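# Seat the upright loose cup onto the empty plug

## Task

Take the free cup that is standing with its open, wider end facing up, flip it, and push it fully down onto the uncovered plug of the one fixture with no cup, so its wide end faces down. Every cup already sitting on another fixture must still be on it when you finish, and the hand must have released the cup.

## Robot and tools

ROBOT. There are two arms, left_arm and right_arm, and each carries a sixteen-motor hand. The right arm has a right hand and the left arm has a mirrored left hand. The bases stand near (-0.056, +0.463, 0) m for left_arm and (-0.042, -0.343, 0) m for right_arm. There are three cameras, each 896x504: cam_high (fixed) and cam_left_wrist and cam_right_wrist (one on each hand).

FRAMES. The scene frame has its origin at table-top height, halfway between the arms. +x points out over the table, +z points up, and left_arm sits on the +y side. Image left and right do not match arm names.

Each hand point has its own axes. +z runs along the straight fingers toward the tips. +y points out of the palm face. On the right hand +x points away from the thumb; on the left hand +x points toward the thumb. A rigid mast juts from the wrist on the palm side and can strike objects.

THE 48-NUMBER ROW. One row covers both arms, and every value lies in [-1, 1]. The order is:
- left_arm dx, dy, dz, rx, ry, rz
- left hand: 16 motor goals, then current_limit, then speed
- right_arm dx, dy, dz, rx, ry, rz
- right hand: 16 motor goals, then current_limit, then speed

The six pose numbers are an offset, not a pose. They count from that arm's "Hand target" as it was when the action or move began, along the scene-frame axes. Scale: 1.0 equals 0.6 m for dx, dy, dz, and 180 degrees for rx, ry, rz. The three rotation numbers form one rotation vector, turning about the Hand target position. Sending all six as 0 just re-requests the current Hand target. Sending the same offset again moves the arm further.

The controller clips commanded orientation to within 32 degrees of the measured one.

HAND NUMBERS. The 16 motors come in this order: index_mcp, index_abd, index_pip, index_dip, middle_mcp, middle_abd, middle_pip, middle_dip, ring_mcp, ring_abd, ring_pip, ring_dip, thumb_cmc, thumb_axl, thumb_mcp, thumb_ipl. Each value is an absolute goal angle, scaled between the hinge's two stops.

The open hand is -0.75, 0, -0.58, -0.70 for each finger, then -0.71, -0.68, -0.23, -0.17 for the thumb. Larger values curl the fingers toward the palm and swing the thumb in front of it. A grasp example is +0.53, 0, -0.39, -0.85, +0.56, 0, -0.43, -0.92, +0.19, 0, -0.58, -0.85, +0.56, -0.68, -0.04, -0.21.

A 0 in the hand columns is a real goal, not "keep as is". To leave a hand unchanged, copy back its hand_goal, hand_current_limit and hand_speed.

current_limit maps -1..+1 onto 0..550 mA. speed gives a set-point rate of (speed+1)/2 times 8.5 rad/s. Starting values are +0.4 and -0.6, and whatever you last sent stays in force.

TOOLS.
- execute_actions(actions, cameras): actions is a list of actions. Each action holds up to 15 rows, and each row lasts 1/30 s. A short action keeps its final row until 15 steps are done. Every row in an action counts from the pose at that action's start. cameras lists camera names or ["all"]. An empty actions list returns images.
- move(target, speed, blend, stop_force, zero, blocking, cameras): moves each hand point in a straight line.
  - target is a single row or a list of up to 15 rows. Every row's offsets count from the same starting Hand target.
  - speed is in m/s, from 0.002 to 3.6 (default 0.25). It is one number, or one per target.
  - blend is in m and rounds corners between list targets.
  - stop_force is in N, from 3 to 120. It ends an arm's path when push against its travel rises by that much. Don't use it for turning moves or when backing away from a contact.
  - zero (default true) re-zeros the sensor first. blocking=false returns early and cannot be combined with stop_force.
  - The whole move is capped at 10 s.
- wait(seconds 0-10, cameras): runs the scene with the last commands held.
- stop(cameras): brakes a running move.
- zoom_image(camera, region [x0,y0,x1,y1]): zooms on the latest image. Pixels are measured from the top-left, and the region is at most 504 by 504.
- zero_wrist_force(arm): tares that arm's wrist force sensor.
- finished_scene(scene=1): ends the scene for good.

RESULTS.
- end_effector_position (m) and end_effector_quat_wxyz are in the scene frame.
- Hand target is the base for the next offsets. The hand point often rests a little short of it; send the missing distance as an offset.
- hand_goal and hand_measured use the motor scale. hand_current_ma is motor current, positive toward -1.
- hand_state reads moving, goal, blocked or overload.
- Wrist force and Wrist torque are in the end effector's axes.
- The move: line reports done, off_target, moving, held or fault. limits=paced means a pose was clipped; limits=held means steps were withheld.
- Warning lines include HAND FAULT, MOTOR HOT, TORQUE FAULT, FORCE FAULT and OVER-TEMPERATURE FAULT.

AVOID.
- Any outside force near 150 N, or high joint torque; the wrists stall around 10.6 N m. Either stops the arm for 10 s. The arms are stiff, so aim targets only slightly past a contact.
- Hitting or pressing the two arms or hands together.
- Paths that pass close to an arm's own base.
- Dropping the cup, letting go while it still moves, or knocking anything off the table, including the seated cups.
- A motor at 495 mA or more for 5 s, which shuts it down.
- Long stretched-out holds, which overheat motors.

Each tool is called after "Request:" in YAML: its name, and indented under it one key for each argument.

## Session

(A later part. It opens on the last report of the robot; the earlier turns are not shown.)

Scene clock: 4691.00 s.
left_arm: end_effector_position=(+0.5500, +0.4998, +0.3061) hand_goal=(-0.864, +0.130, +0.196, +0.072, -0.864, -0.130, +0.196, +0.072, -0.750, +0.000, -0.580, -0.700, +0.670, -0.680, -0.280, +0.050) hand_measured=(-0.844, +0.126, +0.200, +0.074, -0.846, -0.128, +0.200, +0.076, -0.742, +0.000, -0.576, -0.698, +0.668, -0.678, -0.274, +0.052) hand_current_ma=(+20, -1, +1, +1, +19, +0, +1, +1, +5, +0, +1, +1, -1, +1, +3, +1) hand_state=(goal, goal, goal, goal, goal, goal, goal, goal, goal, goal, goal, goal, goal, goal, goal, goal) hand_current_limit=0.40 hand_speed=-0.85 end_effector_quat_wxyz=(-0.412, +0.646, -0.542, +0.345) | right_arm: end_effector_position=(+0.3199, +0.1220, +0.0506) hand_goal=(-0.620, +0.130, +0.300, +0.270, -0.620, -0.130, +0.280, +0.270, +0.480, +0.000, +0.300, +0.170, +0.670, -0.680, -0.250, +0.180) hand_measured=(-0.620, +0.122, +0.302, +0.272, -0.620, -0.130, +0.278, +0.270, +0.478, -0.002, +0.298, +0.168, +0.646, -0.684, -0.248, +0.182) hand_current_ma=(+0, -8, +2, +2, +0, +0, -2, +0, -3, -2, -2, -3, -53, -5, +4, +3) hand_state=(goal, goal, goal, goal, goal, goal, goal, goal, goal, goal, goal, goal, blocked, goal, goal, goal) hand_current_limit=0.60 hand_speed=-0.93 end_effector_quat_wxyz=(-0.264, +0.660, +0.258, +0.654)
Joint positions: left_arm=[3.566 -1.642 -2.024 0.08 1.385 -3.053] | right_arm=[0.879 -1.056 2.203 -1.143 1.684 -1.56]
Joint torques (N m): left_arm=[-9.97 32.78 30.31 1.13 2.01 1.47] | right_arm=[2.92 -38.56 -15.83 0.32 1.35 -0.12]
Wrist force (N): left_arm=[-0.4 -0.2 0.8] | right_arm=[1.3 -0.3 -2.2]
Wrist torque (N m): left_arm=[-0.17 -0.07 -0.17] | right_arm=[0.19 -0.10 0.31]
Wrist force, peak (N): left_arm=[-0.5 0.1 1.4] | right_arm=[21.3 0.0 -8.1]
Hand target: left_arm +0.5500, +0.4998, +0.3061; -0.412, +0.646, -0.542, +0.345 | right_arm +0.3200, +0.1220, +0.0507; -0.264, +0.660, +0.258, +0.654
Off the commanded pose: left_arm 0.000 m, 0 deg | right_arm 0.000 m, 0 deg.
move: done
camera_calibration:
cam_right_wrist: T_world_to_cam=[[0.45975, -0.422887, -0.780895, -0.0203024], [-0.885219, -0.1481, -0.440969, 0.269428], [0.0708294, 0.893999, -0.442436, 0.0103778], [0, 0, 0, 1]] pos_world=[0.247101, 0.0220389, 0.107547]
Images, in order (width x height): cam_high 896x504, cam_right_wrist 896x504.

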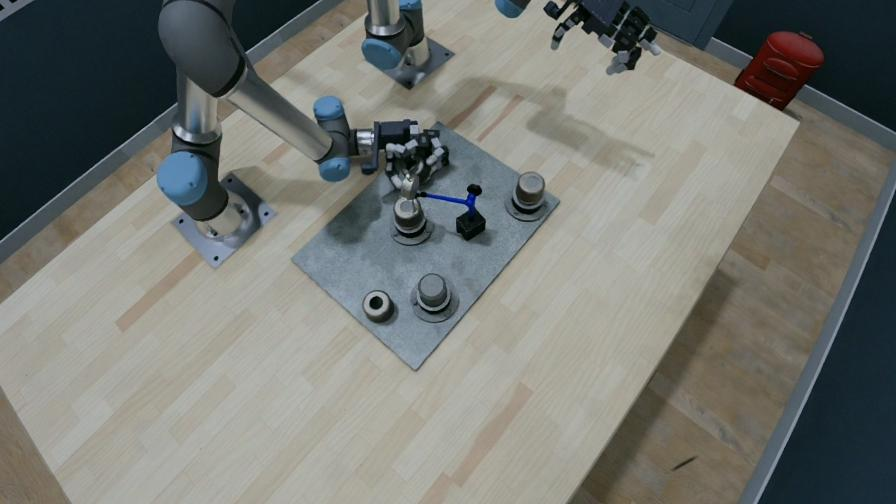

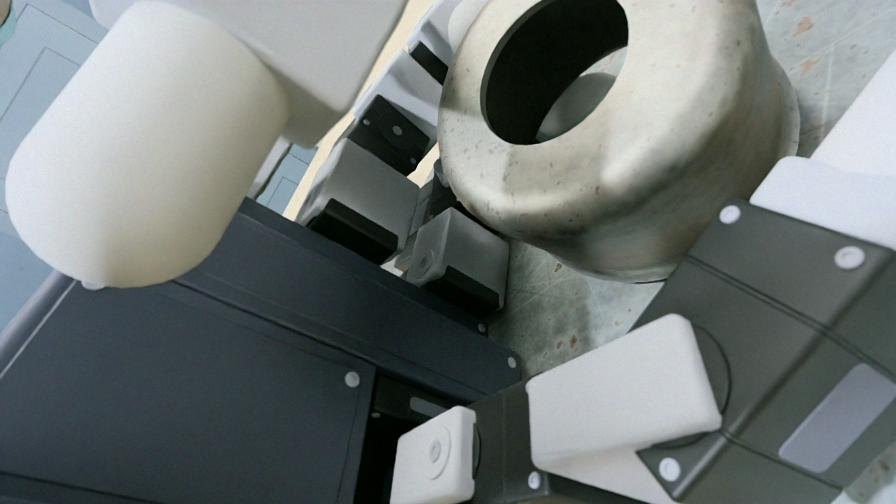

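Request:
move:
  target: [0,0,0,0,0,0,-0.863,0.13,0.197,0.072,-0.863,-0.13,0.197,0.072,-0.75,0,-0.58,-0.70,0.67,-0.68,-0.28,0.05,0.4,-0.85,0,0,0,0,0,0,-0.73,0.13,0.23,0.15,-0.73,-0.13,0.23,0.15,0.48,0,0.30,0.17,0.67,-0.68,-0.28,0.12,0.5,-0.93]
  speed: 0.05
  cameras: ["cam_high","cam_right_wrist"]

Request:
zoom_image:
  camera: "cam_high"
  region: [385, 130, 445, 190]

Scene clock: 4717.07 s.
left_arm: end_effector_position=(+0.5500, +0.4998, +0.3061) hand_goal=(-0.864, +0.130, +0.196, +0.072, -0.864, -0.130, +0.196, +0.072, -0.750, +0.000, -0.580, -0.700, +0.670, -0.680, -0.280, +0.050) hand_measured=(-0.844, +0.126, +0.200, +0.074, -0.846, -0.128, +0.200, +0.076, -0.742, +0.000, -0.576, -0.698, +0.668, -0.678, -0.274, +0.052) hand_current_ma=(+20, -1, +1, +1, +19, +0, +1, +1, +5, +0, +1, +1, -1, +1, +3, +1) hand_state=(goal, goal, goal, goal, goal, goal, goal, goal, goal, goal, goal, goal, goal, goal, goal, goal) hand_current_limit=0.40 hand_speed=-0.85 end_effector_quat_wxyz=(-0.412, +0.646, -0.542, +0.345) | right_arm: end_effector_position=(+0.3200, +0.1220, +0.0507) hand_goal=(-0.730, +0.130, +0.230, +0.150, -0.730, -0.130, +0.230, +0.150, +0.480, +0.000, +0.300, +0.170, +0.670, -0.680, -0.280, +0.120) hand_measured=(-0.730, +0.122, +0.228, +0.152, -0.728, -0.130, +0.232, +0.152, +0.478, -0.002, +0.298, +0.168, +0.646, -0.682, -0.278, +0.122) hand_current_ma=(-1, -8, -3, +3, +3, +0, +2, +2, -3, -2, -2, -3, -53, -4, +3, +3) hand_state=(goal, goal, goal, goal, goal, goal, goal, goal, goal, goal, goal, goal, blocked, goal, goal, goal) hand_current_limit=0.50 hand_speed=-0.93 end_effector_quat_wxyz=(-0.264, +0.660, +0.258, +0.654)
Joint positions: left_arm=[3.566 -1.642 -2.024 0.08 1.385 -3.053] | right_arm=[0.879 -1.056 2.203 -1.143 1.684 -1.56]
Joint torques (N m): left_arm=[-10.37 32.36 29.74 1.09 1.91 1.41] | right_arm=[2.18 -37.3 -23.87 0.3 1.06 -0.03]
Wrist force (N): left_arm=[-0.7 -0.2 1.1] | right_arm=[1.8 -0.6 -1.9]
Wrist torque (N m): left_arm=[-0.19 -0.02 -0.19] | right_arm=[0.14 -0.04 0.27]
Wrist force, peak (N): left_arm=[-0.3 -0.1 1.4] | right_arm=[2.0 -0.5 -2.1]
Hand target: left_arm +0.5500, +0.4998, +0.3061; -0.412, +0.646, -0.542, +0.345 | right_arm +0.3200, +0.1220, +0.0507; -0.264, +0.660, +0.258, +0.654
Off the commanded pose: left_arm 0.000 m, 0 deg | right_arm 0.000 m, 0 deg.
move: done
camera_calibration:
cam_right_wrist: T_world_to_cam=[[0.459935, -0.422791, -0.780838, -0.0203247], [-0.885116, -0.148054, -0.441192, 0.269558], [0.0709258, 0.894052, -0.442314, 0.0103761], [0, 0, 0, 1]] pos_world=[0.247202, 0.0220392, 0.107646]
Images, in order (width x height): cam_high 896x504, cam_right_wrist 896x504.

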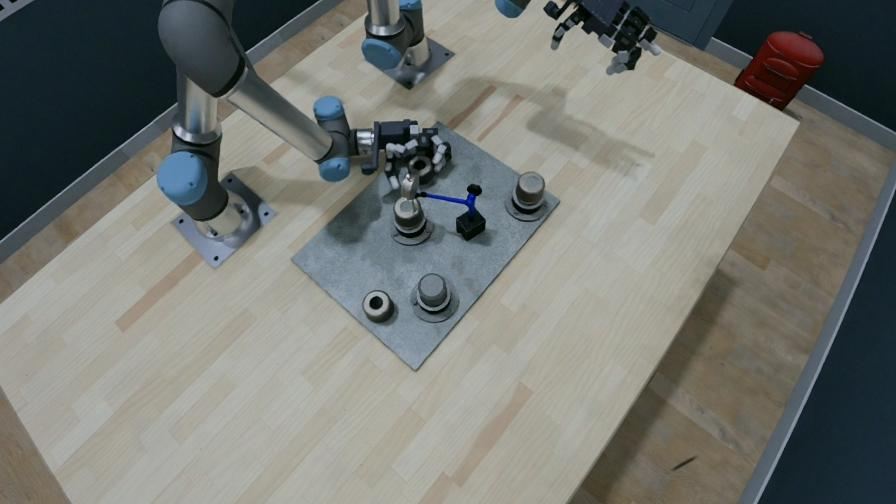

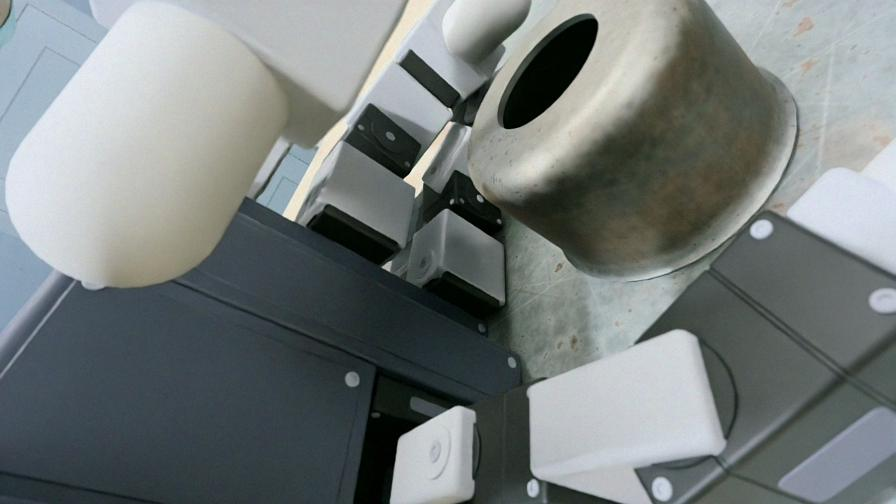

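Scaled by 8.400 from the camera's 896x504 image, which has a finer 1280x720 frame.

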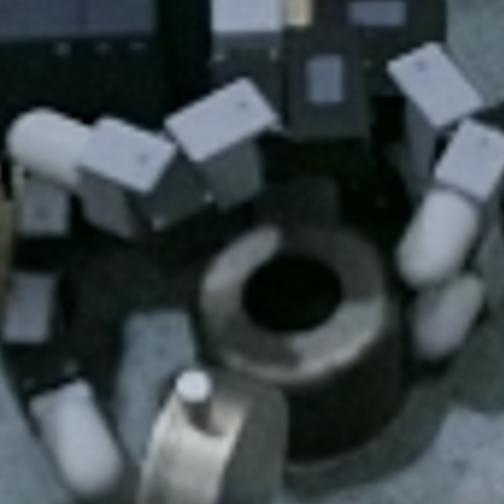

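Request:
move:
  target:
    - [0,0,0,0,0,0,-0.863,0.13,0.197,0.072,-0.863,-0.13,0.197,0.072,-0.75,0,-0.58,-0.70,0.67,-0.68,-0.28,0.05,0.4,-0.85,0,0,0,0,0,0,-0.863,0.13,0.197,0.072,-0.863,-0.13,0.197,0.072,0.48,0,0.30,0.17,0.67,-0.68,-0.38,0.05,0.45,-0.9]
    - [0,0,0,0,0,0,-0.863,0.13,0.197,0.072,-0.863,-0.13,0.197,0.072,-0.75,0,-0.58,-0.70,0.67,-0.68,-0.28,0.05,0.4,-0.85,0,0,0.2,0,0,0,-0.863,0.13,0.197,0.072,-0.863,-0.13,0.197,0.072,0.48,0,0.30,0.17,0.67,-0.68,-0.38,0.05,0.45,-0.9]
    - [0,0,0,0,0,0,-0.863,0.13,0.197,0.072,-0.863,-0.13,0.197,0.072,-0.75,0,-0.58,-0.70,0.67,-0.68,-0.28,0.05,0.4,-0.85,0,0,0.25,0.1873,0.4636,0,-0.863,0.13,0.197,0.072,-0.863,-0.13,0.197,0.072,0.48,0,0.30,0.17,0.67,-0.68,-0.38,0.05,0.45,-0.9]
  speed: [0.05, 0.1, 0.3]
  blend: [0, 0.03, 0]
  cameras: ["cam_high"]

Request:
zoom_image:
  camera: "cam_high"
  region: [370, 110, 470, 210]

Scene clock: 4790.53 s.
left_arm: end_effector_position=(+0.5500, +0.4998, +0.3061) hand_goal=(-0.864, +0.130, +0.196, +0.072, -0.864, -0.130, +0.196, +0.072, -0.750, +0.000, -0.580, -0.700, +0.670, -0.680, -0.280, +0.050) hand_measured=(-0.844, +0.126, +0.200, +0.074, -0.846, -0.128, +0.200, +0.076, -0.742, +0.000, -0.576, -0.698, +0.668, -0.678, -0.274, +0.052) hand_current_ma=(+20, -1, +1, +1, +19, +0, +1, +1, +5, +0, +1, +1, -1, +1, +3, +1) hand_state=(goal, goal, goal, goal, goal, goal, goal, goal, goal, goal, goal, goal, goal, goal, goal, goal) hand_current_limit=0.40 hand_speed=-0.85 end_effector_quat_wxyz=(-0.412, +0.646, -0.542, +0.345) | right_arm: end_effector_position=(+0.3200, +0.1220, +0.2007) hand_goal=(-0.864, +0.130, +0.196, +0.072, -0.864, -0.130, +0.196, +0.072, +0.480, +0.000, +0.300, +0.170, +0.670, -0.680, -0.380, +0.050) hand_measured=(-0.858, +0.126, +0.200, +0.074, -0.858, -0.130, +0.198, +0.074, +0.478, -0.002, +0.298, +0.168, +0.666, -0.682, -0.378, +0.052) hand_current_ma=(+8, -3, +4, +3, +8, +0, +2, +2, -3, -2, -2, -3, -6, -2, +3, +3) hand_state=(goal, goal, goal, goal, goal, goal, goal, goal, goal, goal, goal, goal, goal, goal, goal, goal) hand_current_limit=0.45 hand_speed=-0.90 end_effector_quat_wxyz=(-0.531, +0.826, -0.164, +0.099)
Joint positions: left_arm=[3.566 -1.642 -2.024 0.08 1.385 -3.053] | right_arm=[0.443 -1.348 1.657 0.255 0.896 -0.364]
Joint torques (N m): left_arm=[-10.09 32.55 29.78 1.2 2.16 1.31] | right_arm=[-11.5 -21.59 -34.86 2.46 -2.84 1.61]
Wrist force (N): left_arm=[-0.3 0.0 1.1] | right_arm=[1.0 -1.2 -2.6]
Wrist torque (N m): left_arm=[-0.17 -0.07 -0.16] | right_arm=[0.19 0.00 0.20]
Wrist force, peak (N): left_arm=[-0.4 -0.1 1.4] | right_arm=[2.9 -1.3 -1.6]
Hand target: left_arm +0.5500, +0.4998, +0.3061; -0.412, +0.646, -0.542, +0.345 | right_arm +0.3200, +0.1220, +0.2007; -0.531, +0.826, -0.164, +0.099
Off the commanded pose: left_arm 0.000 m, 0 deg | right_arm 0.000 m, 0 deg.
move: done
Images, in order (width x height): cam_high 896x504.

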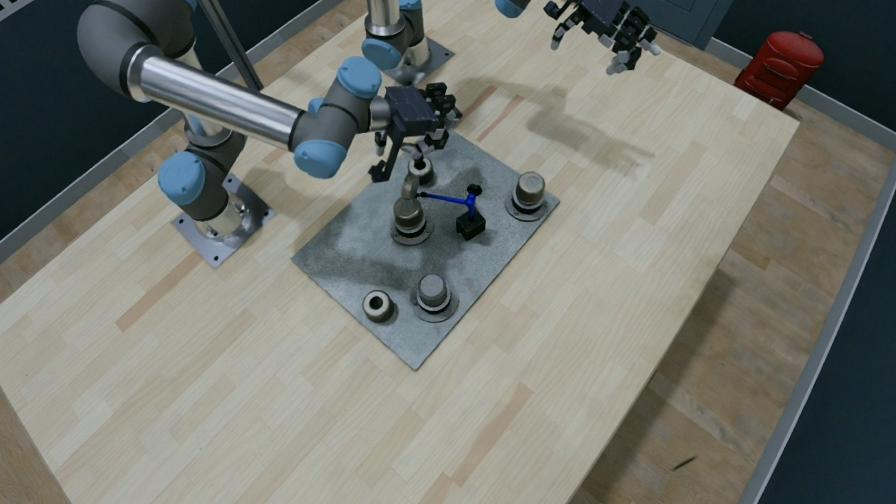

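Scaled by 5.040 from the camera's 896x504 image, which has a finer 1280x720 frame.

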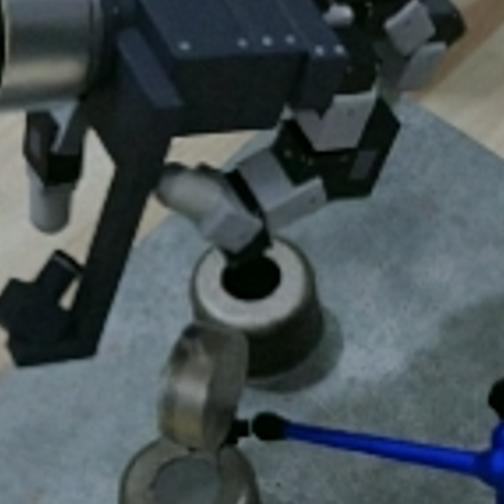

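Request:
move:
  target:
    - [0,0,0,0,0,0,-0.863,0.13,0.197,0.072,-0.863,-0.13,0.197,0.072,-0.75,0,-0.58,-0.70,0.67,-0.68,-0.28,0.05,0.4,-0.85,-0.0082,0.005,0,0,0,-0.1278,-0.863,0.13,0.197,0.072,-0.863,-0.13,0.197,0.072,0.48,0,0.30,0.17,0.67,-0.68,-0.38,0.05,0.45,-0.9]
    - [0,0,0,0,0,0,-0.863,0.13,0.197,0.072,-0.863,-0.13,0.197,0.072,-0.75,0,-0.58,-0.70,0.67,-0.68,-0.28,0.05,0.4,-0.85,-0.0082,0.005,-0.16,0,0,-0.1278,-0.863,0.13,0.197,0.072,-0.863,-0.13,0.197,0.072,0.48,0,0.30,0.17,0.67,-0.68,-0.38,0.05,0.45,-0.9]
  speed: [0.25, 0.15]
  cameras: ["cam_high"]

Request:
zoom_image:
  camera: "cam_high"
  region: [370, 110, 470, 210]

Scene clock: 4808.00 s.
left_arm: end_effector_position=(+0.5500, +0.4998, +0.3061) hand_goal=(-0.864, +0.130, +0.196, +0.072, -0.864, -0.130, +0.196, +0.072, -0.750, +0.000, -0.580, -0.700, +0.670, -0.680, -0.280, +0.050) hand_measured=(-0.844, +0.126, +0.200, +0.074, -0.846, -0.128, +0.200, +0.076, -0.742, +0.000, -0.576, -0.698, +0.668, -0.678, -0.274, +0.052) hand_current_ma=(+20, -1, +1, +1, +19, +0, +1, +1, +5, +0, +1, +1, -1, +1, +3, +1) hand_state=(goal, goal, goal, goal, goal, goal, goal, goal, goal, goal, goal, goal, goal, goal, goal, goal) hand_current_limit=0.40 hand_speed=-0.85 end_effector_quat_wxyz=(-0.412, +0.646, -0.542, +0.345) | right_arm: end_effector_position=(+0.3151, +0.1250, +0.1048) hand_goal=(-0.864, +0.130, +0.196, +0.072, -0.864, -0.130, +0.196, +0.072, +0.480, +0.000, +0.300, +0.170, +0.670, -0.680, -0.380, +0.050) hand_measured=(-0.858, +0.126, +0.200, +0.074, -0.858, -0.130, +0.198, +0.074, +0.478, -0.002, +0.298, +0.168, +0.666, -0.682, -0.378, +0.052) hand_current_ma=(+9, -3, +4, +2, +10, +0, +2, +2, -3, -2, -2, -3, -4, -2, +3, +3) hand_state=(goal, goal, goal, goal, goal, goal, goal, goal, goal, goal, goal, goal, goal, goal, goal, goal) hand_current_limit=0.45 hand_speed=-0.90 end_effector_quat_wxyz=(-0.500, +0.776, -0.325, +0.202)
Joint positions: left_arm=[3.566 -1.642 -2.024 0.08 1.385 -3.053] | right_arm=[0.597 -1.331 1.889 -0.119 1.387 -0.074]
Joint torques (N m): left_arm=[-10.28 32.93 29.68 1.17 2.25 1.35] | right_arm=[6 -23.33 -4.77 -3.1 1.99 1.35]
Wrist force (N): left_arm=[-0.5 0.0 0.9] | right_arm=[0.8 -0.8 -2.6]
Wrist torque (N m): left_arm=[-0.16 -0.05 -0.18] | right_arm=[0.24 0.03 0.17]
Wrist force, peak (N): left_arm=[-0.2 -0.2 1.4] | right_arm=[1.0 -2.0 -2.6]
Hand target: left_arm +0.5500, +0.4998, +0.3061; -0.412, +0.646, -0.542, +0.345 | right_arm +0.3151, +0.1250, +0.1047; -0.500, +0.777, -0.325, +0.202
Off the commanded pose: left_arm 0.000 m, 0 deg | right_arm 0.000 m, 0 deg.
move: done
Images, in order (width x height): cam_high 896x504.

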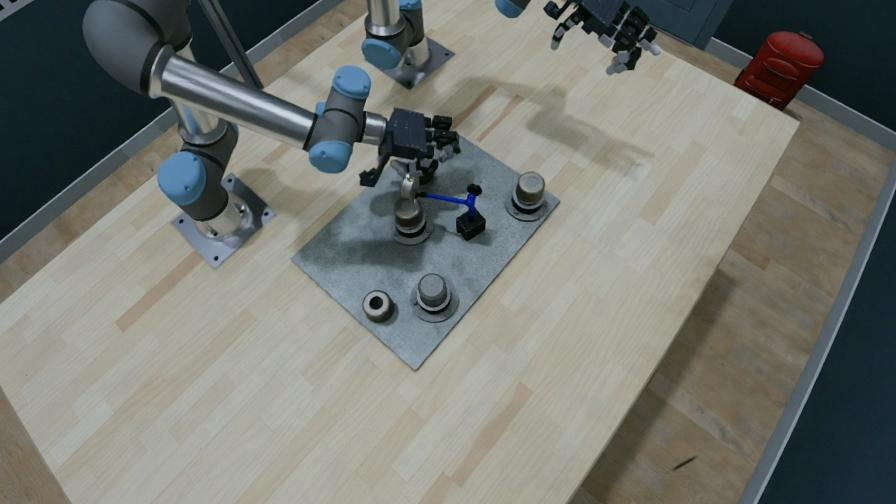

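Scaled by 5.040 from the camera's 896x504 image, which has a finer 1280x720 frame.

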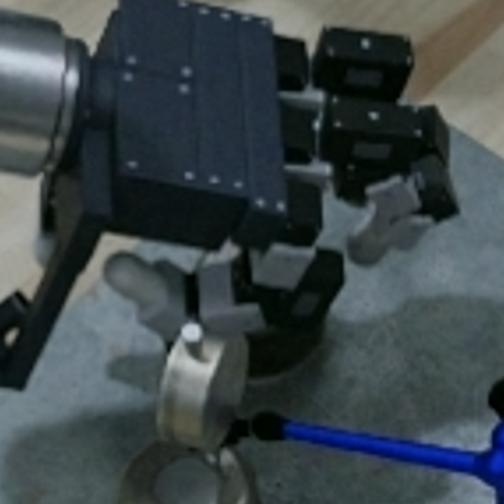

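Request:
move:
  target: [0,0,0,0,0,0,-0.863,0.13,0.197,0.072,-0.863,-0.13,0.197,0.072,-0.75,0,-0.58,-0.70,0.67,-0.68,-0.28,0.05,0.4,-0.85,0,0,-0.0863,0,0,0,-0.863,0.13,0.197,0.072,-0.863,-0.13,0.197,0.072,0.48,0,0.30,0.17,0.67,-0.68,-0.38,0.05,0.45,-0.9]
  speed: 0.05
  stop_force: 6
  cameras: ["cam_right_wrist"]

Request:
move:
  target: [0,0,0,0,0,0,-0.863,0.13,0.197,0.072,-0.863,-0.13,0.197,0.072,-0.75,0,-0.58,-0.70,0.67,-0.68,-0.28,0.05,0.4,-0.85,0,0,0,0,0,0,-0.55,0.13,0.25,0.15,-0.55,-0.13,0.25,0.15,0.48,0,0.30,0.17,0.67,-0.68,0.0,0.18,0.45,-0.85]
  cameras: ["cam_high","cam_right_wrist"]

Scene clock: 4824.03 s.
left_arm: end_effector_position=(+0.5500, +0.4998, +0.3061) hand_goal=(-0.864, +0.130, +0.196, +0.072, -0.864, -0.130, +0.196, +0.072, -0.750, +0.000, -0.580, -0.700, +0.670, -0.680, -0.280, +0.050) hand_measured=(-0.844, +0.126, +0.200, +0.074, -0.846, -0.128, +0.200, +0.076, -0.742, +0.000, -0.576, -0.698, +0.668, -0.678, -0.274, +0.052) hand_current_ma=(+20, -1, +1, +1, +19, +0, +1, +1, +5, +0, +1, +1, -1, +1, +3, +1) hand_state=(goal, goal, goal, goal, goal, goal, goal, goal, goal, goal, goal, goal, goal, goal, goal, goal) hand_current_limit=0.40 hand_speed=-0.85 end_effector_quat_wxyz=(-0.412, +0.646, -0.542, +0.345) | right_arm: end_effector_position=(+0.3151, +0.1250, +0.0529) hand_goal=(-0.864, +0.130, +0.196, +0.072, -0.864, -0.130, +0.196, +0.072, +0.480, +0.000, +0.300, +0.170, +0.670, -0.680, -0.380, +0.050) hand_measured=(-0.858, +0.126, +0.200, +0.074, -0.858, -0.130, +0.198, +0.074, +0.478, -0.002, +0.298, +0.168, +0.666, -0.682, -0.378, +0.052) hand_current_ma=(+9, -3, +4, +2, +10, +0, +2, +2, -3, -2, -2, -3, -4, -2, +3, +3) hand_state=(goal, goal, goal, goal, goal, goal, goal, goal, goal, goal, goal, goal, goal, goal, goal, goal) hand_current_limit=0.45 hand_speed=-0.90 end_effector_quat_wxyz=(-0.500, +0.777, -0.325, +0.202)
Joint positions: left_arm=[3.566 -1.642 -2.024 0.08 1.385 -3.053] | right_arm=[0.597 -1.255 1.948 -0.255 1.387 -0.074]
Joint torques (N m): left_arm=[-10.4 32.86 29.69 1.18 2.36 1.33] | right_arm=[-4.89 -22.67 -3.53 -2.63 0.34 1.52]
Wrist force (N): left_arm=[-0.4 0.0 1.2] | right_arm=[1.0 -0.9 -2.6]
Wrist torque (N m): left_arm=[-0.19 -0.06 -0.17] | right_arm=[0.23 -0.01 0.20]
Wrist force, peak (N): left_arm=[-0.5 -0.1 1.3] | right_arm=[1.1 -1.2 -2.8]
Hand target: left_arm +0.5500, +0.4998, +0.3061; -0.412, +0.646, -0.542, +0.345 | right_arm +0.3151, +0.1250, +0.0529; -0.500, +0.777, -0.325, +0.202
Off the commanded pose: left_arm 0.000 m, 0 deg | right_arm 0.000 m, 0 deg.
move: done
camera_calibration:
cam_right_wrist: T_world_to_cam=[[-0.70753, 0.396823, -0.58475, 0.239984], [-0.643441, -0.0195978, 0.765245, 0.110503], [0.292207, 0.917686, 0.269198, -0.101361], [0, 0, 0, 1]] pos_world=[0.270516, -0.000047937, 0.0830546]
Images, in order (width x height): cam_right_wrist 896x504.

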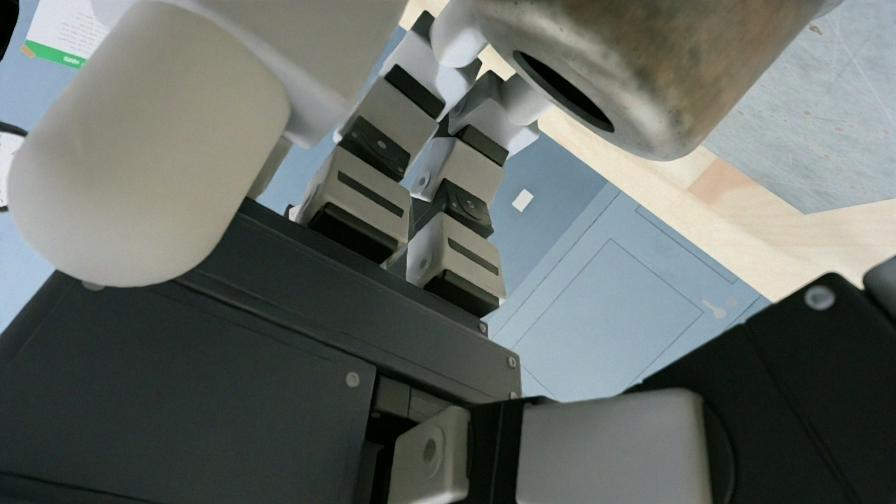

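Scene clock: 4825.03 s.
left_arm: end_effector_position=(+0.5500, +0.4998, +0.3061) hand_goal=(-0.864, +0.130, +0.196, +0.072, -0.864, -0.130, +0.196, +0.072, -0.750, +0.000, -0.580, -0.700, +0.670, -0.680, -0.280, +0.050) hand_measured=(-0.844, +0.126, +0.200, +0.074, -0.846, -0.128, +0.200, +0.076, -0.742, +0.000, -0.576, -0.698, +0.668, -0.678, -0.274, +0.052) hand_current_ma=(+20, -1, +1, +1, +19, +0, +1, +1, +5, +0, +1, +1, -1, +1, +3, +1) hand_state=(goal, goal, goal, goal, goal, goal, goal, goal, goal, goal, goal, goal, goal, goal, goal, goal) hand_current_limit=0.40 hand_speed=-0.85 end_effector_quat_wxyz=(-0.412, +0.646, -0.542, +0.345) | right_arm: end_effector_position=(+0.3151, +0.1250, +0.0529) hand_goal=(-0.550, +0.130, +0.250, +0.150, -0.550, -0.130, +0.250, +0.150, +0.480, +0.000, +0.300, +0.170, +0.670, -0.680, +0.000, +0.180) hand_measured=(-0.564, +0.126, +0.246, +0.148, -0.576, -0.130, +0.242, +0.146, +0.478, -0.002, +0.298, +0.168, +0.666, -0.682, -0.132, +0.166) hand_current_ma=(-25, -3, -5, -3, -64, +0, -10, -3, -3, -2, -2, -3, -4, -2, -399, -38) hand_state=(goal, goal, goal, goal, blocked, goal, goal, goal, goal, goal, goal, goal, goal, goal, blocked, goal) hand_current_limit=0.45 hand_speed=-0.85 end_effector_quat_wxyz=(-0.500, +0.776, -0.325, +0.202)
Joint positions: left_arm=[3.566 -1.642 -2.024 0.08 1.385 -3.053] | right_arm=[0.597 -1.255 1.948 -0.255 1.387 -0.074]
Joint torques (N m): left_arm=[-9.89 32.45 29.44 1.21 2.34 1.25] | right_arm=[-4.33 -23.4 -3.96 0.04 0.38 1.2]
Wrist force (N): left_arm=[-0.3 0.1 1.2] | right_arm=[1.0 -2.4 -3.9]
Wrist torque (N m): left_arm=[-0.18 -0.07 -0.16] | right_arm=[0.19 -0.01 0.20]
Wrist force, peak (N): left_arm=[-0.4 -0.2 1.3] | right_arm=[0.7 -2.7 -3.9]
Hand target: left_arm +0.5500, +0.4998, +0.3061; -0.412, +0.646, -0.542, +0.345 | right_arm +0.3151, +0.1250, +0.0529; -0.500, +0.777, -0.325, +0.202
Off the commanded pose: left_arm 0.000 m, 0 deg | right_arm 0.000 m, 0 deg.
move: done
camera_calibration:
cam_right_wrist: T_world_to_cam=[[-0.707513, 0.396876, -0.584735, 0.239978], [-0.643463, -0.019668, 0.765224, 0.110511], [0.292199, 0.917661, 0.269291, -0.101366], [0, 0, 0, 1]] pos_world=[0.270516, -0.0000482448, 0.0830547]
Images, in order (width x height): cam_high 896x504, cam_right_wrist 896x504.

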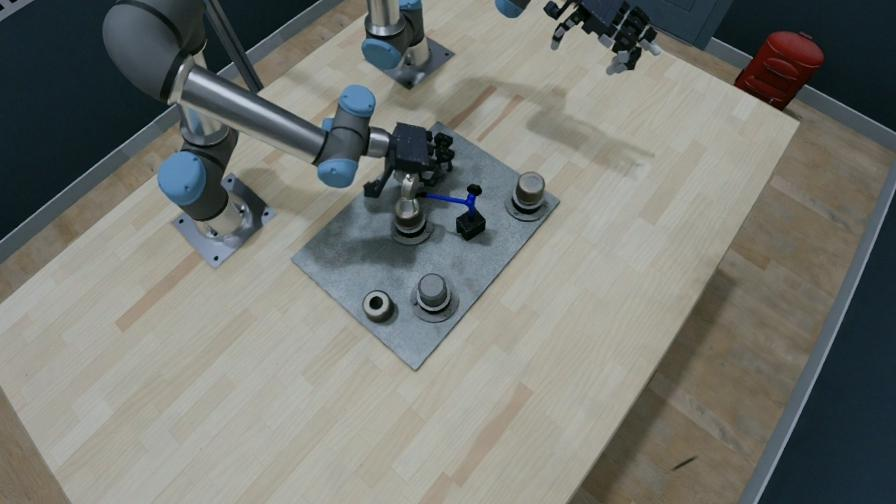

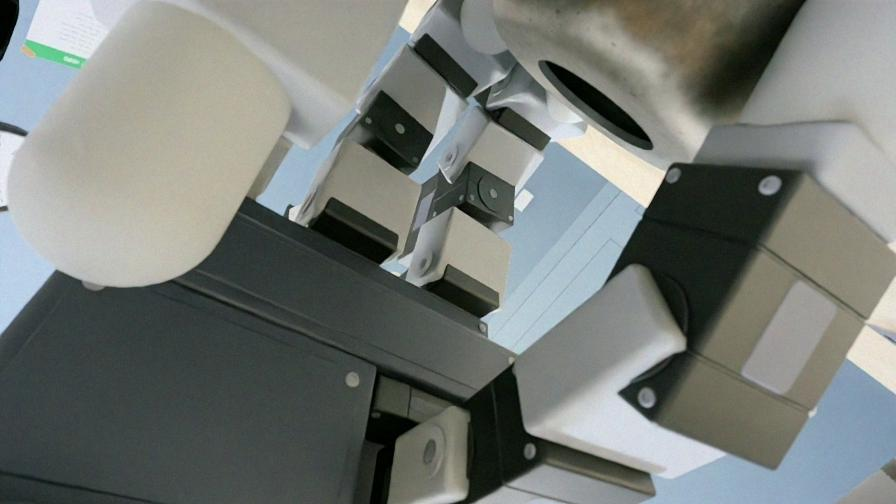

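Request:
move:
  target: [0,0,0,0,0,0,-0.863,0.13,0.197,0.072,-0.863,-0.13,0.197,0.072,-0.75,0,-0.58,-0.70,0.67,-0.68,-0.28,0.05,0.4,-0.85,0,0,0,0,0,0,-0.36,0.13,0.36,0.30,-0.36,-0.13,0.36,0.30,0.48,0,0.30,0.17,0.67,-0.68,0.30,0.30,0.72,-0.8]
  cameras: ["cam_high","cam_right_wrist"]

Request:
zoom_image:
  camera: "cam_right_wrist"
  region: [400, 0, 896, 300]

Scene clock: 4839.53 s.
left_arm: end_effector_position=(+0.5500, +0.4998, +0.3061) hand_goal=(-0.864, +0.130, +0.196, +0.072, -0.864, -0.130, +0.196, +0.072, -0.750, +0.000, -0.580, -0.700, +0.670, -0.680, -0.280, +0.050) hand_measured=(-0.844, +0.126, +0.200, +0.074, -0.846, -0.128, +0.200, +0.076, -0.742, +0.000, -0.576, -0.698, +0.668, -0.678, -0.274, +0.052) hand_current_ma=(+20, -1, +1, +1, +19, +0, +1, +1, +5, +0, +1, +1, -1, +1, +3, +1) hand_state=(goal, goal, goal, goal, goal, goal, goal, goal, goal, goal, goal, goal, goal, goal, goal, goal) hand_current_limit=0.40 hand_speed=-0.85 end_effector_quat_wxyz=(-0.412, +0.646, -0.542, +0.345) | right_arm: end_effector_position=(+0.3151, +0.1250, +0.0529) hand_goal=(-0.360, +0.130, +0.360, +0.300, -0.360, -0.130, +0.360, +0.300, +0.480, +0.000, +0.300, +0.170, +0.670, -0.680, +0.300, +0.300) hand_measured=(-0.462, +0.126, +0.286, +0.288, -0.484, -0.126, +0.296, +0.286, +0.478, -0.002, +0.298, +0.168, +0.654, -0.682, -0.232, +0.208) hand_current_ma=(-369, -3, -225, -19, -473, +3, -184, -26, -3, -2, -2, -3, -29, -2, -469, -446) hand_state=(blocked, goal, blocked, goal, blocked, goal, blocked, goal, goal, goal, goal, goal, goal, goal, blocked, blocked) hand_current_limit=0.72 hand_speed=-0.80 end_effector_quat_wxyz=(-0.500, +0.777, -0.325, +0.202)
Joint positions: left_arm=[3.566 -1.642 -2.024 0.08 1.385 -3.053] | right_arm=[0.597 -1.255 1.948 -0.255 1.387 -0.074]
Joint torques (N m): left_arm=[-10.44 32.12 29.97 1.3 2.31 1.31] | right_arm=[-5.47 -24.02 -8.72 0.89 0.5 -0.35]
Wrist force (N): left_arm=[-0.6 0.0 1.2] | right_arm=[1.1 1.3 -1.7]
Wrist torque (N m): left_arm=[-0.18 -0.04 -0.18] | right_arm=[0.37 0.00 0.21]
Wrist force, peak (N): left_arm=[-0.6 0.1 1.3] | right_arm=[0.8 -2.8 -4.2]
Hand target: left_arm +0.5500, +0.4998, +0.3061; -0.412, +0.646, -0.542, +0.345 | right_arm +0.3151, +0.1250, +0.0529; -0.500, +0.777, -0.325, +0.202
Off the commanded pose: left_arm 0.000 m, 0 deg | right_arm 0.000 m, 0 deg.
move: done
camera_calibration:
cam_right_wrist: T_world_to_cam=[[-0.70753, 0.396823, -0.58475, 0.239913], [-0.643441, -0.0195978, 0.765245, 0.110439], [0.292207, 0.917686, 0.269198, -0.101332], [0, 0, 0, 1]] pos_world=[0.270416, -0.000047937, 0.0830546]
Images, in order (width x height): cam_high 896x504, cam_right_wrist 896x504.

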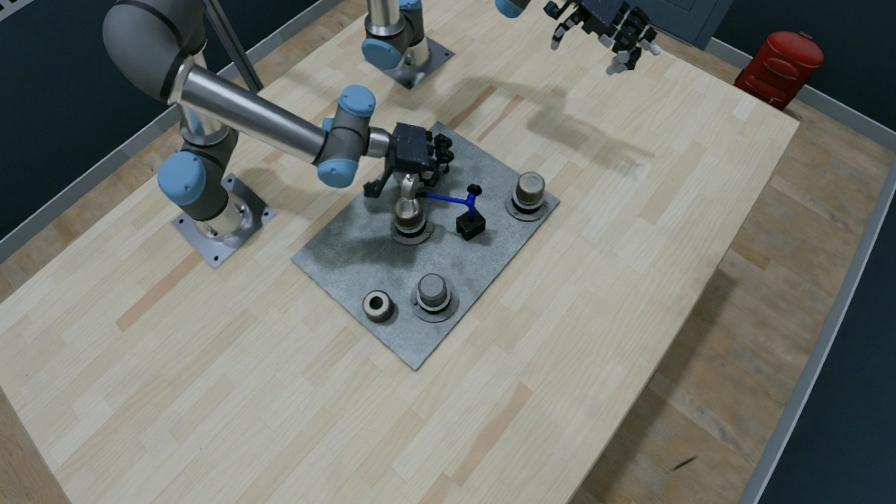

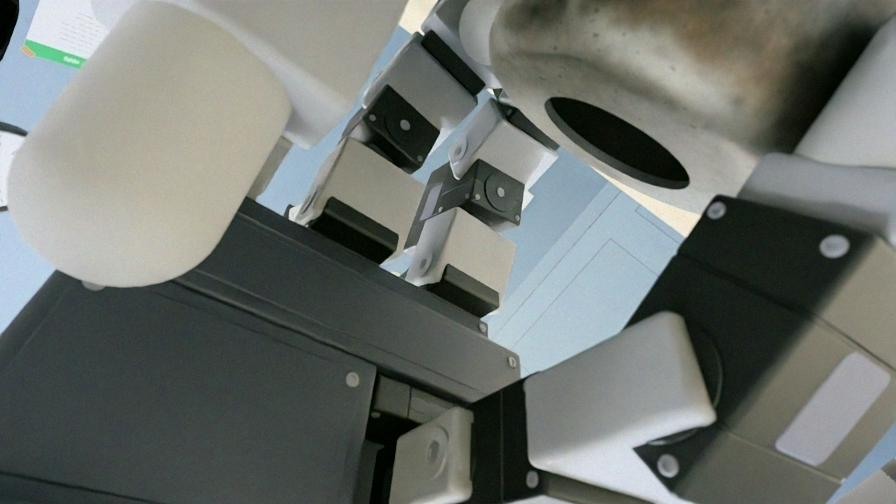

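Scaled by 1.016 from the camera's 896x504 image, which has a finer 1280x720 frame.

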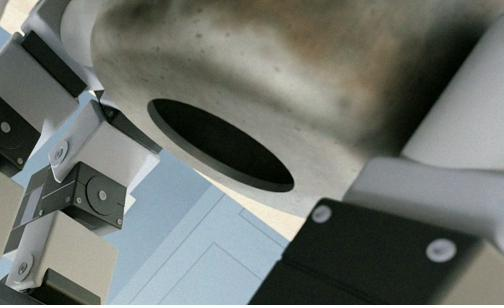

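Request:
move:
  target: [0,0,0,0,0,0,-0.863,0.13,0.197,0.072,-0.863,-0.13,0.197,0.072,-0.75,0,-0.58,-0.70,0.67,-0.68,-0.28,0.05,0.4,-0.85,0,0,0.40,0,0,0,-0.36,0.13,0.36,0.30,-0.36,-0.13,0.36,0.30,0.48,0,0.30,0.17,0.67,-0.68,0.30,0.30,0.72,-0.8]
  speed: 0.1
  cameras: ["cam_high","cam_right_wrist"]

Request:
zoom_image:
  camera: "cam_high"
  region: [350, 80, 450, 180]

Scene clock: 4859.27 s.
left_arm: end_effector_position=(+0.5500, +0.4998, +0.3061) hand_goal=(-0.864, +0.130, +0.196, +0.072, -0.864, -0.130, +0.196, +0.072, -0.750, +0.000, -0.580, -0.700, +0.670, -0.680, -0.280, +0.050) hand_measured=(-0.844, +0.126, +0.200, +0.074, -0.846, -0.128, +0.200, +0.076, -0.742, +0.000, -0.576, -0.698, +0.668, -0.678, -0.274, +0.052) hand_current_ma=(+20, -1, +1, +1, +19, +0, +1, +1, +5, +0, +1, +1, -1, +1, +3, +1) hand_state=(goal, goal, goal, goal, goal, goal, goal, goal, goal, goal, goal, goal, goal, goal, goal, goal) hand_current_limit=0.40 hand_speed=-0.85 end_effector_quat_wxyz=(-0.412, +0.646, -0.542, +0.345) | right_arm: end_effector_position=(+0.3151, +0.1250, +0.2930) hand_goal=(-0.360, +0.130, +0.360, +0.300, -0.360, -0.130, +0.360, +0.300, +0.480, +0.000, +0.300, +0.170, +0.670, -0.680, +0.300, +0.300) hand_measured=(-0.460, +0.126, +0.286, +0.288, -0.484, -0.126, +0.296, +0.286, +0.478, -0.002, +0.298, +0.168, +0.654, -0.682, -0.232, +0.208) hand_current_ma=(-365, -3, -222, -19, -473, +3, -184, -26, -3, -2, -2, -3, -30, -2, -473, -443) hand_state=(blocked, goal, blocked, goal, blocked, goal, blocked, goal, goal, goal, goal, goal, goal, goal, blocked, blocked) hand_current_limit=0.72 hand_speed=-0.80 end_effector_quat_wxyz=(-0.501, +0.776, -0.325, +0.202)
Joint positions: left_arm=[3.566 -1.642 -2.024 0.08 1.385 -3.053] | right_arm=[0.597 -1.47 1.545 0.363 1.387 -0.074]
Joint torques (N m): left_arm=[-10.45 32.45 28.72 1.42 2.28 1.17] | right_arm=[-6.67 -19.19 -37.66 1.24 0.31 -1.04]
Wrist force (N): left_arm=[-0.3 0.2 1.2] | right_arm=[1.0 1.4 -2.0]
Wrist torque (N m): left_arm=[-0.16 -0.07 -0.16] | right_arm=[0.41 0.01 0.20]
Wrist force, peak (N): left_arm=[-0.6 -0.3 1.5] | right_arm=[1.0 1.7 -2.0]
Hand target: left_arm +0.5500, +0.4998, +0.3061; -0.412, +0.646, -0.542, +0.345 | right_arm +0.3151, +0.1250, +0.2929; -0.500, +0.777, -0.325, +0.202
Off the commanded pose: left_arm 0.000 m, 0 deg | right_arm 0.000 m, 0 deg.
move: done
camera_calibration:
cam_right_wrist: T_world_to_cam=[[-0.707493, 0.396877, -0.584758, 0.380246], [-0.643485, -0.0196559, 0.765206, -0.0731956], [0.292199, 0.917661, 0.269291, -0.165967], [0, 0, 0, 1]] pos_world=[0.270416, -0.000048197, 0.323055]
Images, in order (width x height): cam_high 896x504, cam_right_wrist 896x504.

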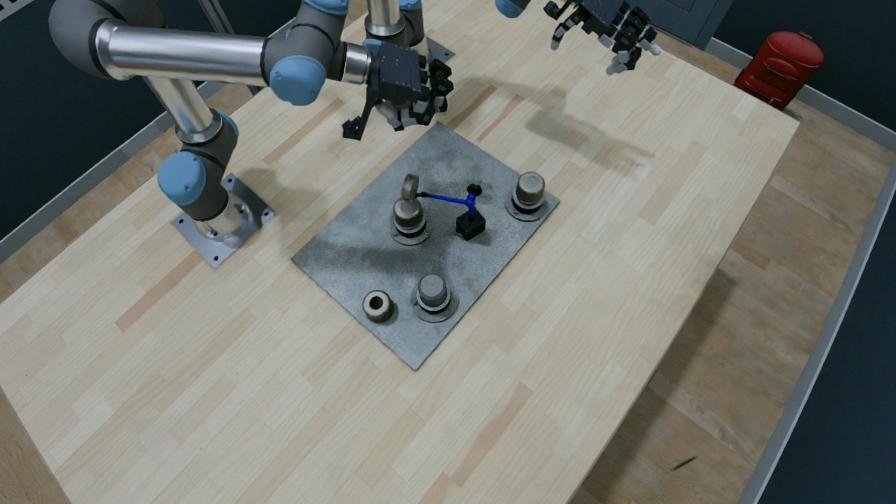

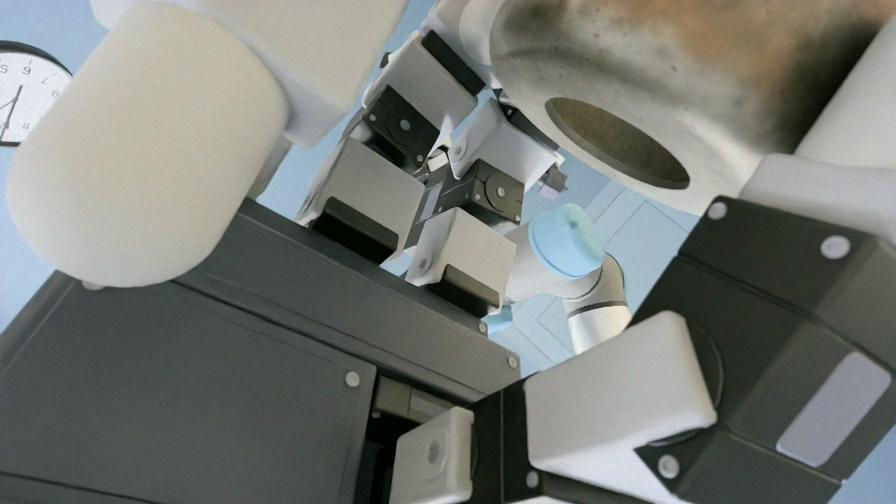

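Scaled by 5.040 from the camera's 896x504 image, which has a finer 1280x720 frame.

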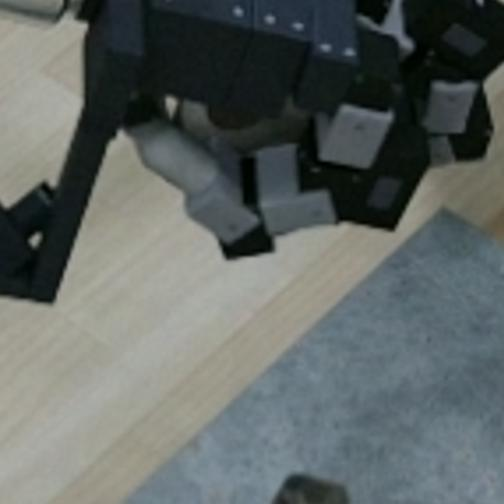

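Request:
zoom_image:
  camera: "cam_right_wrist"
  region: [520, 70, 720, 220]

Scaled by 2.520 from the camera's 896x504 image, which has a finer 1280x720 frame.

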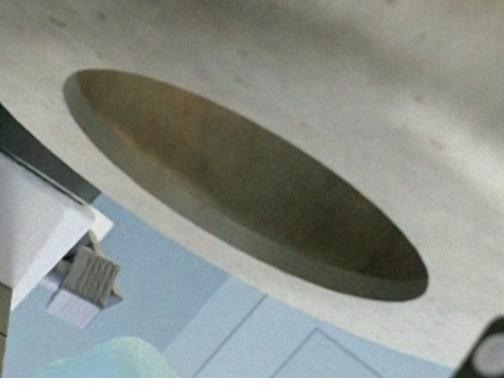

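Request:
move:
  target:
    - [0,0,0,0,0,0,-0.863,0.13,0.197,0.072,-0.863,-0.13,0.197,0.072,-0.75,0,-0.58,-0.70,0.67,-0.68,-0.28,0.05,0.4,-0.85,0.4832,-0.4083,0.012,-0.0448,0.0448,0,-0.36,0.13,0.36,0.30,-0.36,-0.13,0.36,0.30,0.48,0,0.30,0.17,0.67,-0.68,0.30,0.30,0.72,-0.8]
    - [0,0,0,0,0,0,-0.863,0.13,0.197,0.072,-0.863,-0.13,0.197,0.072,-0.75,0,-0.58,-0.70,0.67,-0.68,-0.28,0.05,0.4,-0.85,0.4832,-0.4083,-0.105,-0.0448,0.0448,0,-0.36,0.13,0.36,0.30,-0.36,-0.13,0.36,0.30,0.48,0,0.30,0.17,0.67,-0.68,0.30,0.30,0.72,-0.8]
  speed: [0.2, 0.12]
  blend: [0.02, 0]
  cameras: ["cam_high","cam_right_wrist"]

Request:
zoom_image:
  camera: "cam_high"
  region: [350, 190, 510, 350]

Scene clock: 4953.57 s.
left_arm: end_effector_position=(+0.5500, +0.4998, +0.3061) hand_goal=(-0.864, +0.130, +0.196, +0.072, -0.864, -0.130, +0.196, +0.072, -0.750, +0.000, -0.580, -0.700, +0.670, -0.680, -0.280, +0.050) hand_measured=(-0.844, +0.126, +0.200, +0.074, -0.846, -0.128, +0.200, +0.076, -0.742, +0.000, -0.576, -0.698, +0.668, -0.678, -0.274, +0.052) hand_current_ma=(+20, -1, +1, +1, +19, +0, +1, +1, +5, +0, +1, +1, -1, +1, +3, +1) hand_state=(goal, goal, goal, goal, goal, goal, goal, goal, goal, goal, goal, goal, goal, goal, goal, goal) hand_current_limit=0.40 hand_speed=-0.85 end_effector_quat_wxyz=(-0.412, +0.646, -0.542, +0.345) | right_arm: end_effector_position=(+0.6050, -0.1200, +0.2300) hand_goal=(-0.360, +0.130, +0.360, +0.300, -0.360, -0.130, +0.360, +0.300, +0.480, +0.000, +0.300, +0.170, +0.670, -0.680, +0.300, +0.300) hand_measured=(-0.458, +0.126, +0.286, +0.288, -0.478, -0.126, +0.296, +0.286, +0.476, -0.002, +0.298, +0.168, +0.652, -0.682, -0.236, +0.210) hand_current_ma=(-353, -3, -220, -19, -453, +4, -184, -26, -5, -2, -2, -3, -37, -2, -473, -431) hand_state=(blocked, goal, blocked, goal, blocked, goal, blocked, goal, goal, goal, goal, goal, goal, goal, blocked, blocked) hand_current_limit=0.72 hand_speed=-0.80 end_effector_quat_wxyz=(-0.421, +0.822, -0.344, +0.170)
Joint positions: left_arm=[3.566 -1.642 -2.024 0.08 1.385 -3.053] | right_arm=[-0.033 -0.958 0.98 0.802 0.93 -0.561]
Joint torques (N m): left_arm=[-9.88 33 29.64 1.44 2.38 1.14] | right_arm=[-10.79 -51.93 -6.54 -0.96 -3.1 0.87]
Wrist force (N): left_arm=[-0.3 -0.1 0.9] | right_arm=[0.6 0.7 -1.3]
Wrist torque (N m): left_arm=[-0.16 -0.07 -0.17] | right_arm=[0.31 0.03 0.23]
Wrist force, peak (N): left_arm=[-0.6 -0.2 1.3] | right_arm=[-0.1 2.6 -2.7]
Hand target: left_arm +0.5500, +0.4998, +0.3061; -0.412, +0.646, -0.542, +0.345 | right_arm +0.6050, -0.1200, +0.2299; -0.421, +0.822, -0.344, +0.170
Off the commanded pose: left_arm 0.000 m, 0 deg | right_arm 0.000 m, 0 deg.
move: done
camera_calibration:
cam_right_wrist: T_world_to_cam=[[-0.786195, 0.318151, -0.52979, 0.671362], [-0.529929, 0.0939537, 0.842822, 0.0838476], [0.31792, 0.943373, 0.0947313, 0.018766], [0, 0, 0, 1]] pos_world=[0.566289, -0.239176, 0.283235]
Images, in order (width x height): cam_high 896x504, cam_right_wrist 896x504.

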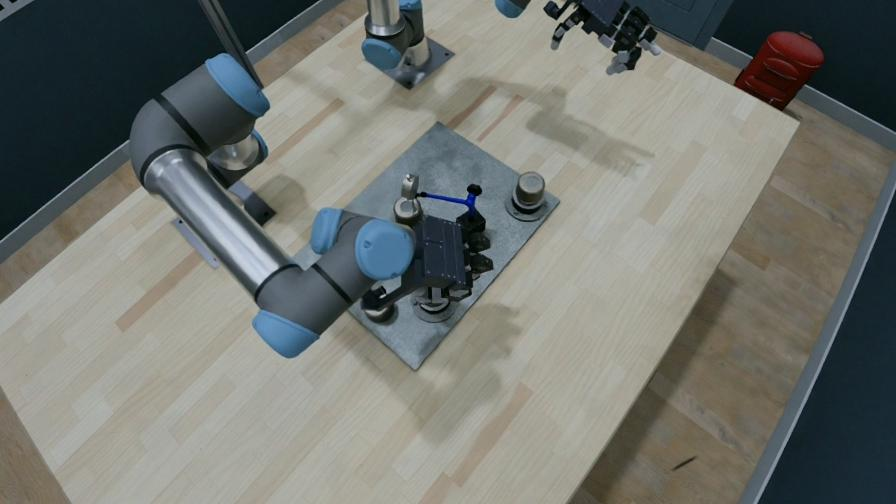

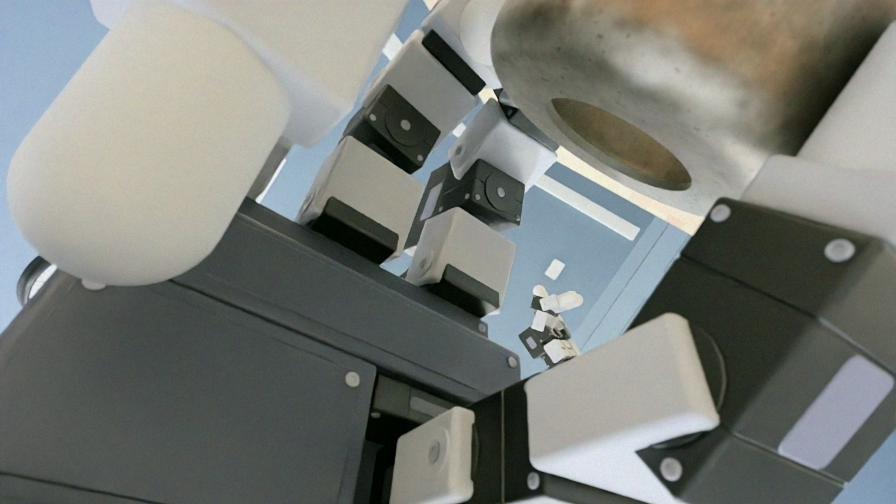

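Scaled by 3.150 from the camera's 896x504 image, which has a finer 1280x720 frame.

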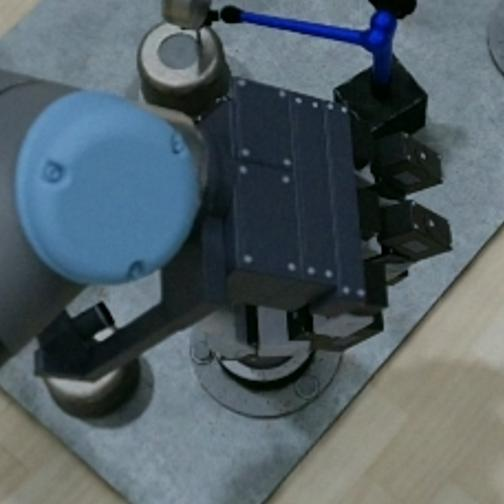

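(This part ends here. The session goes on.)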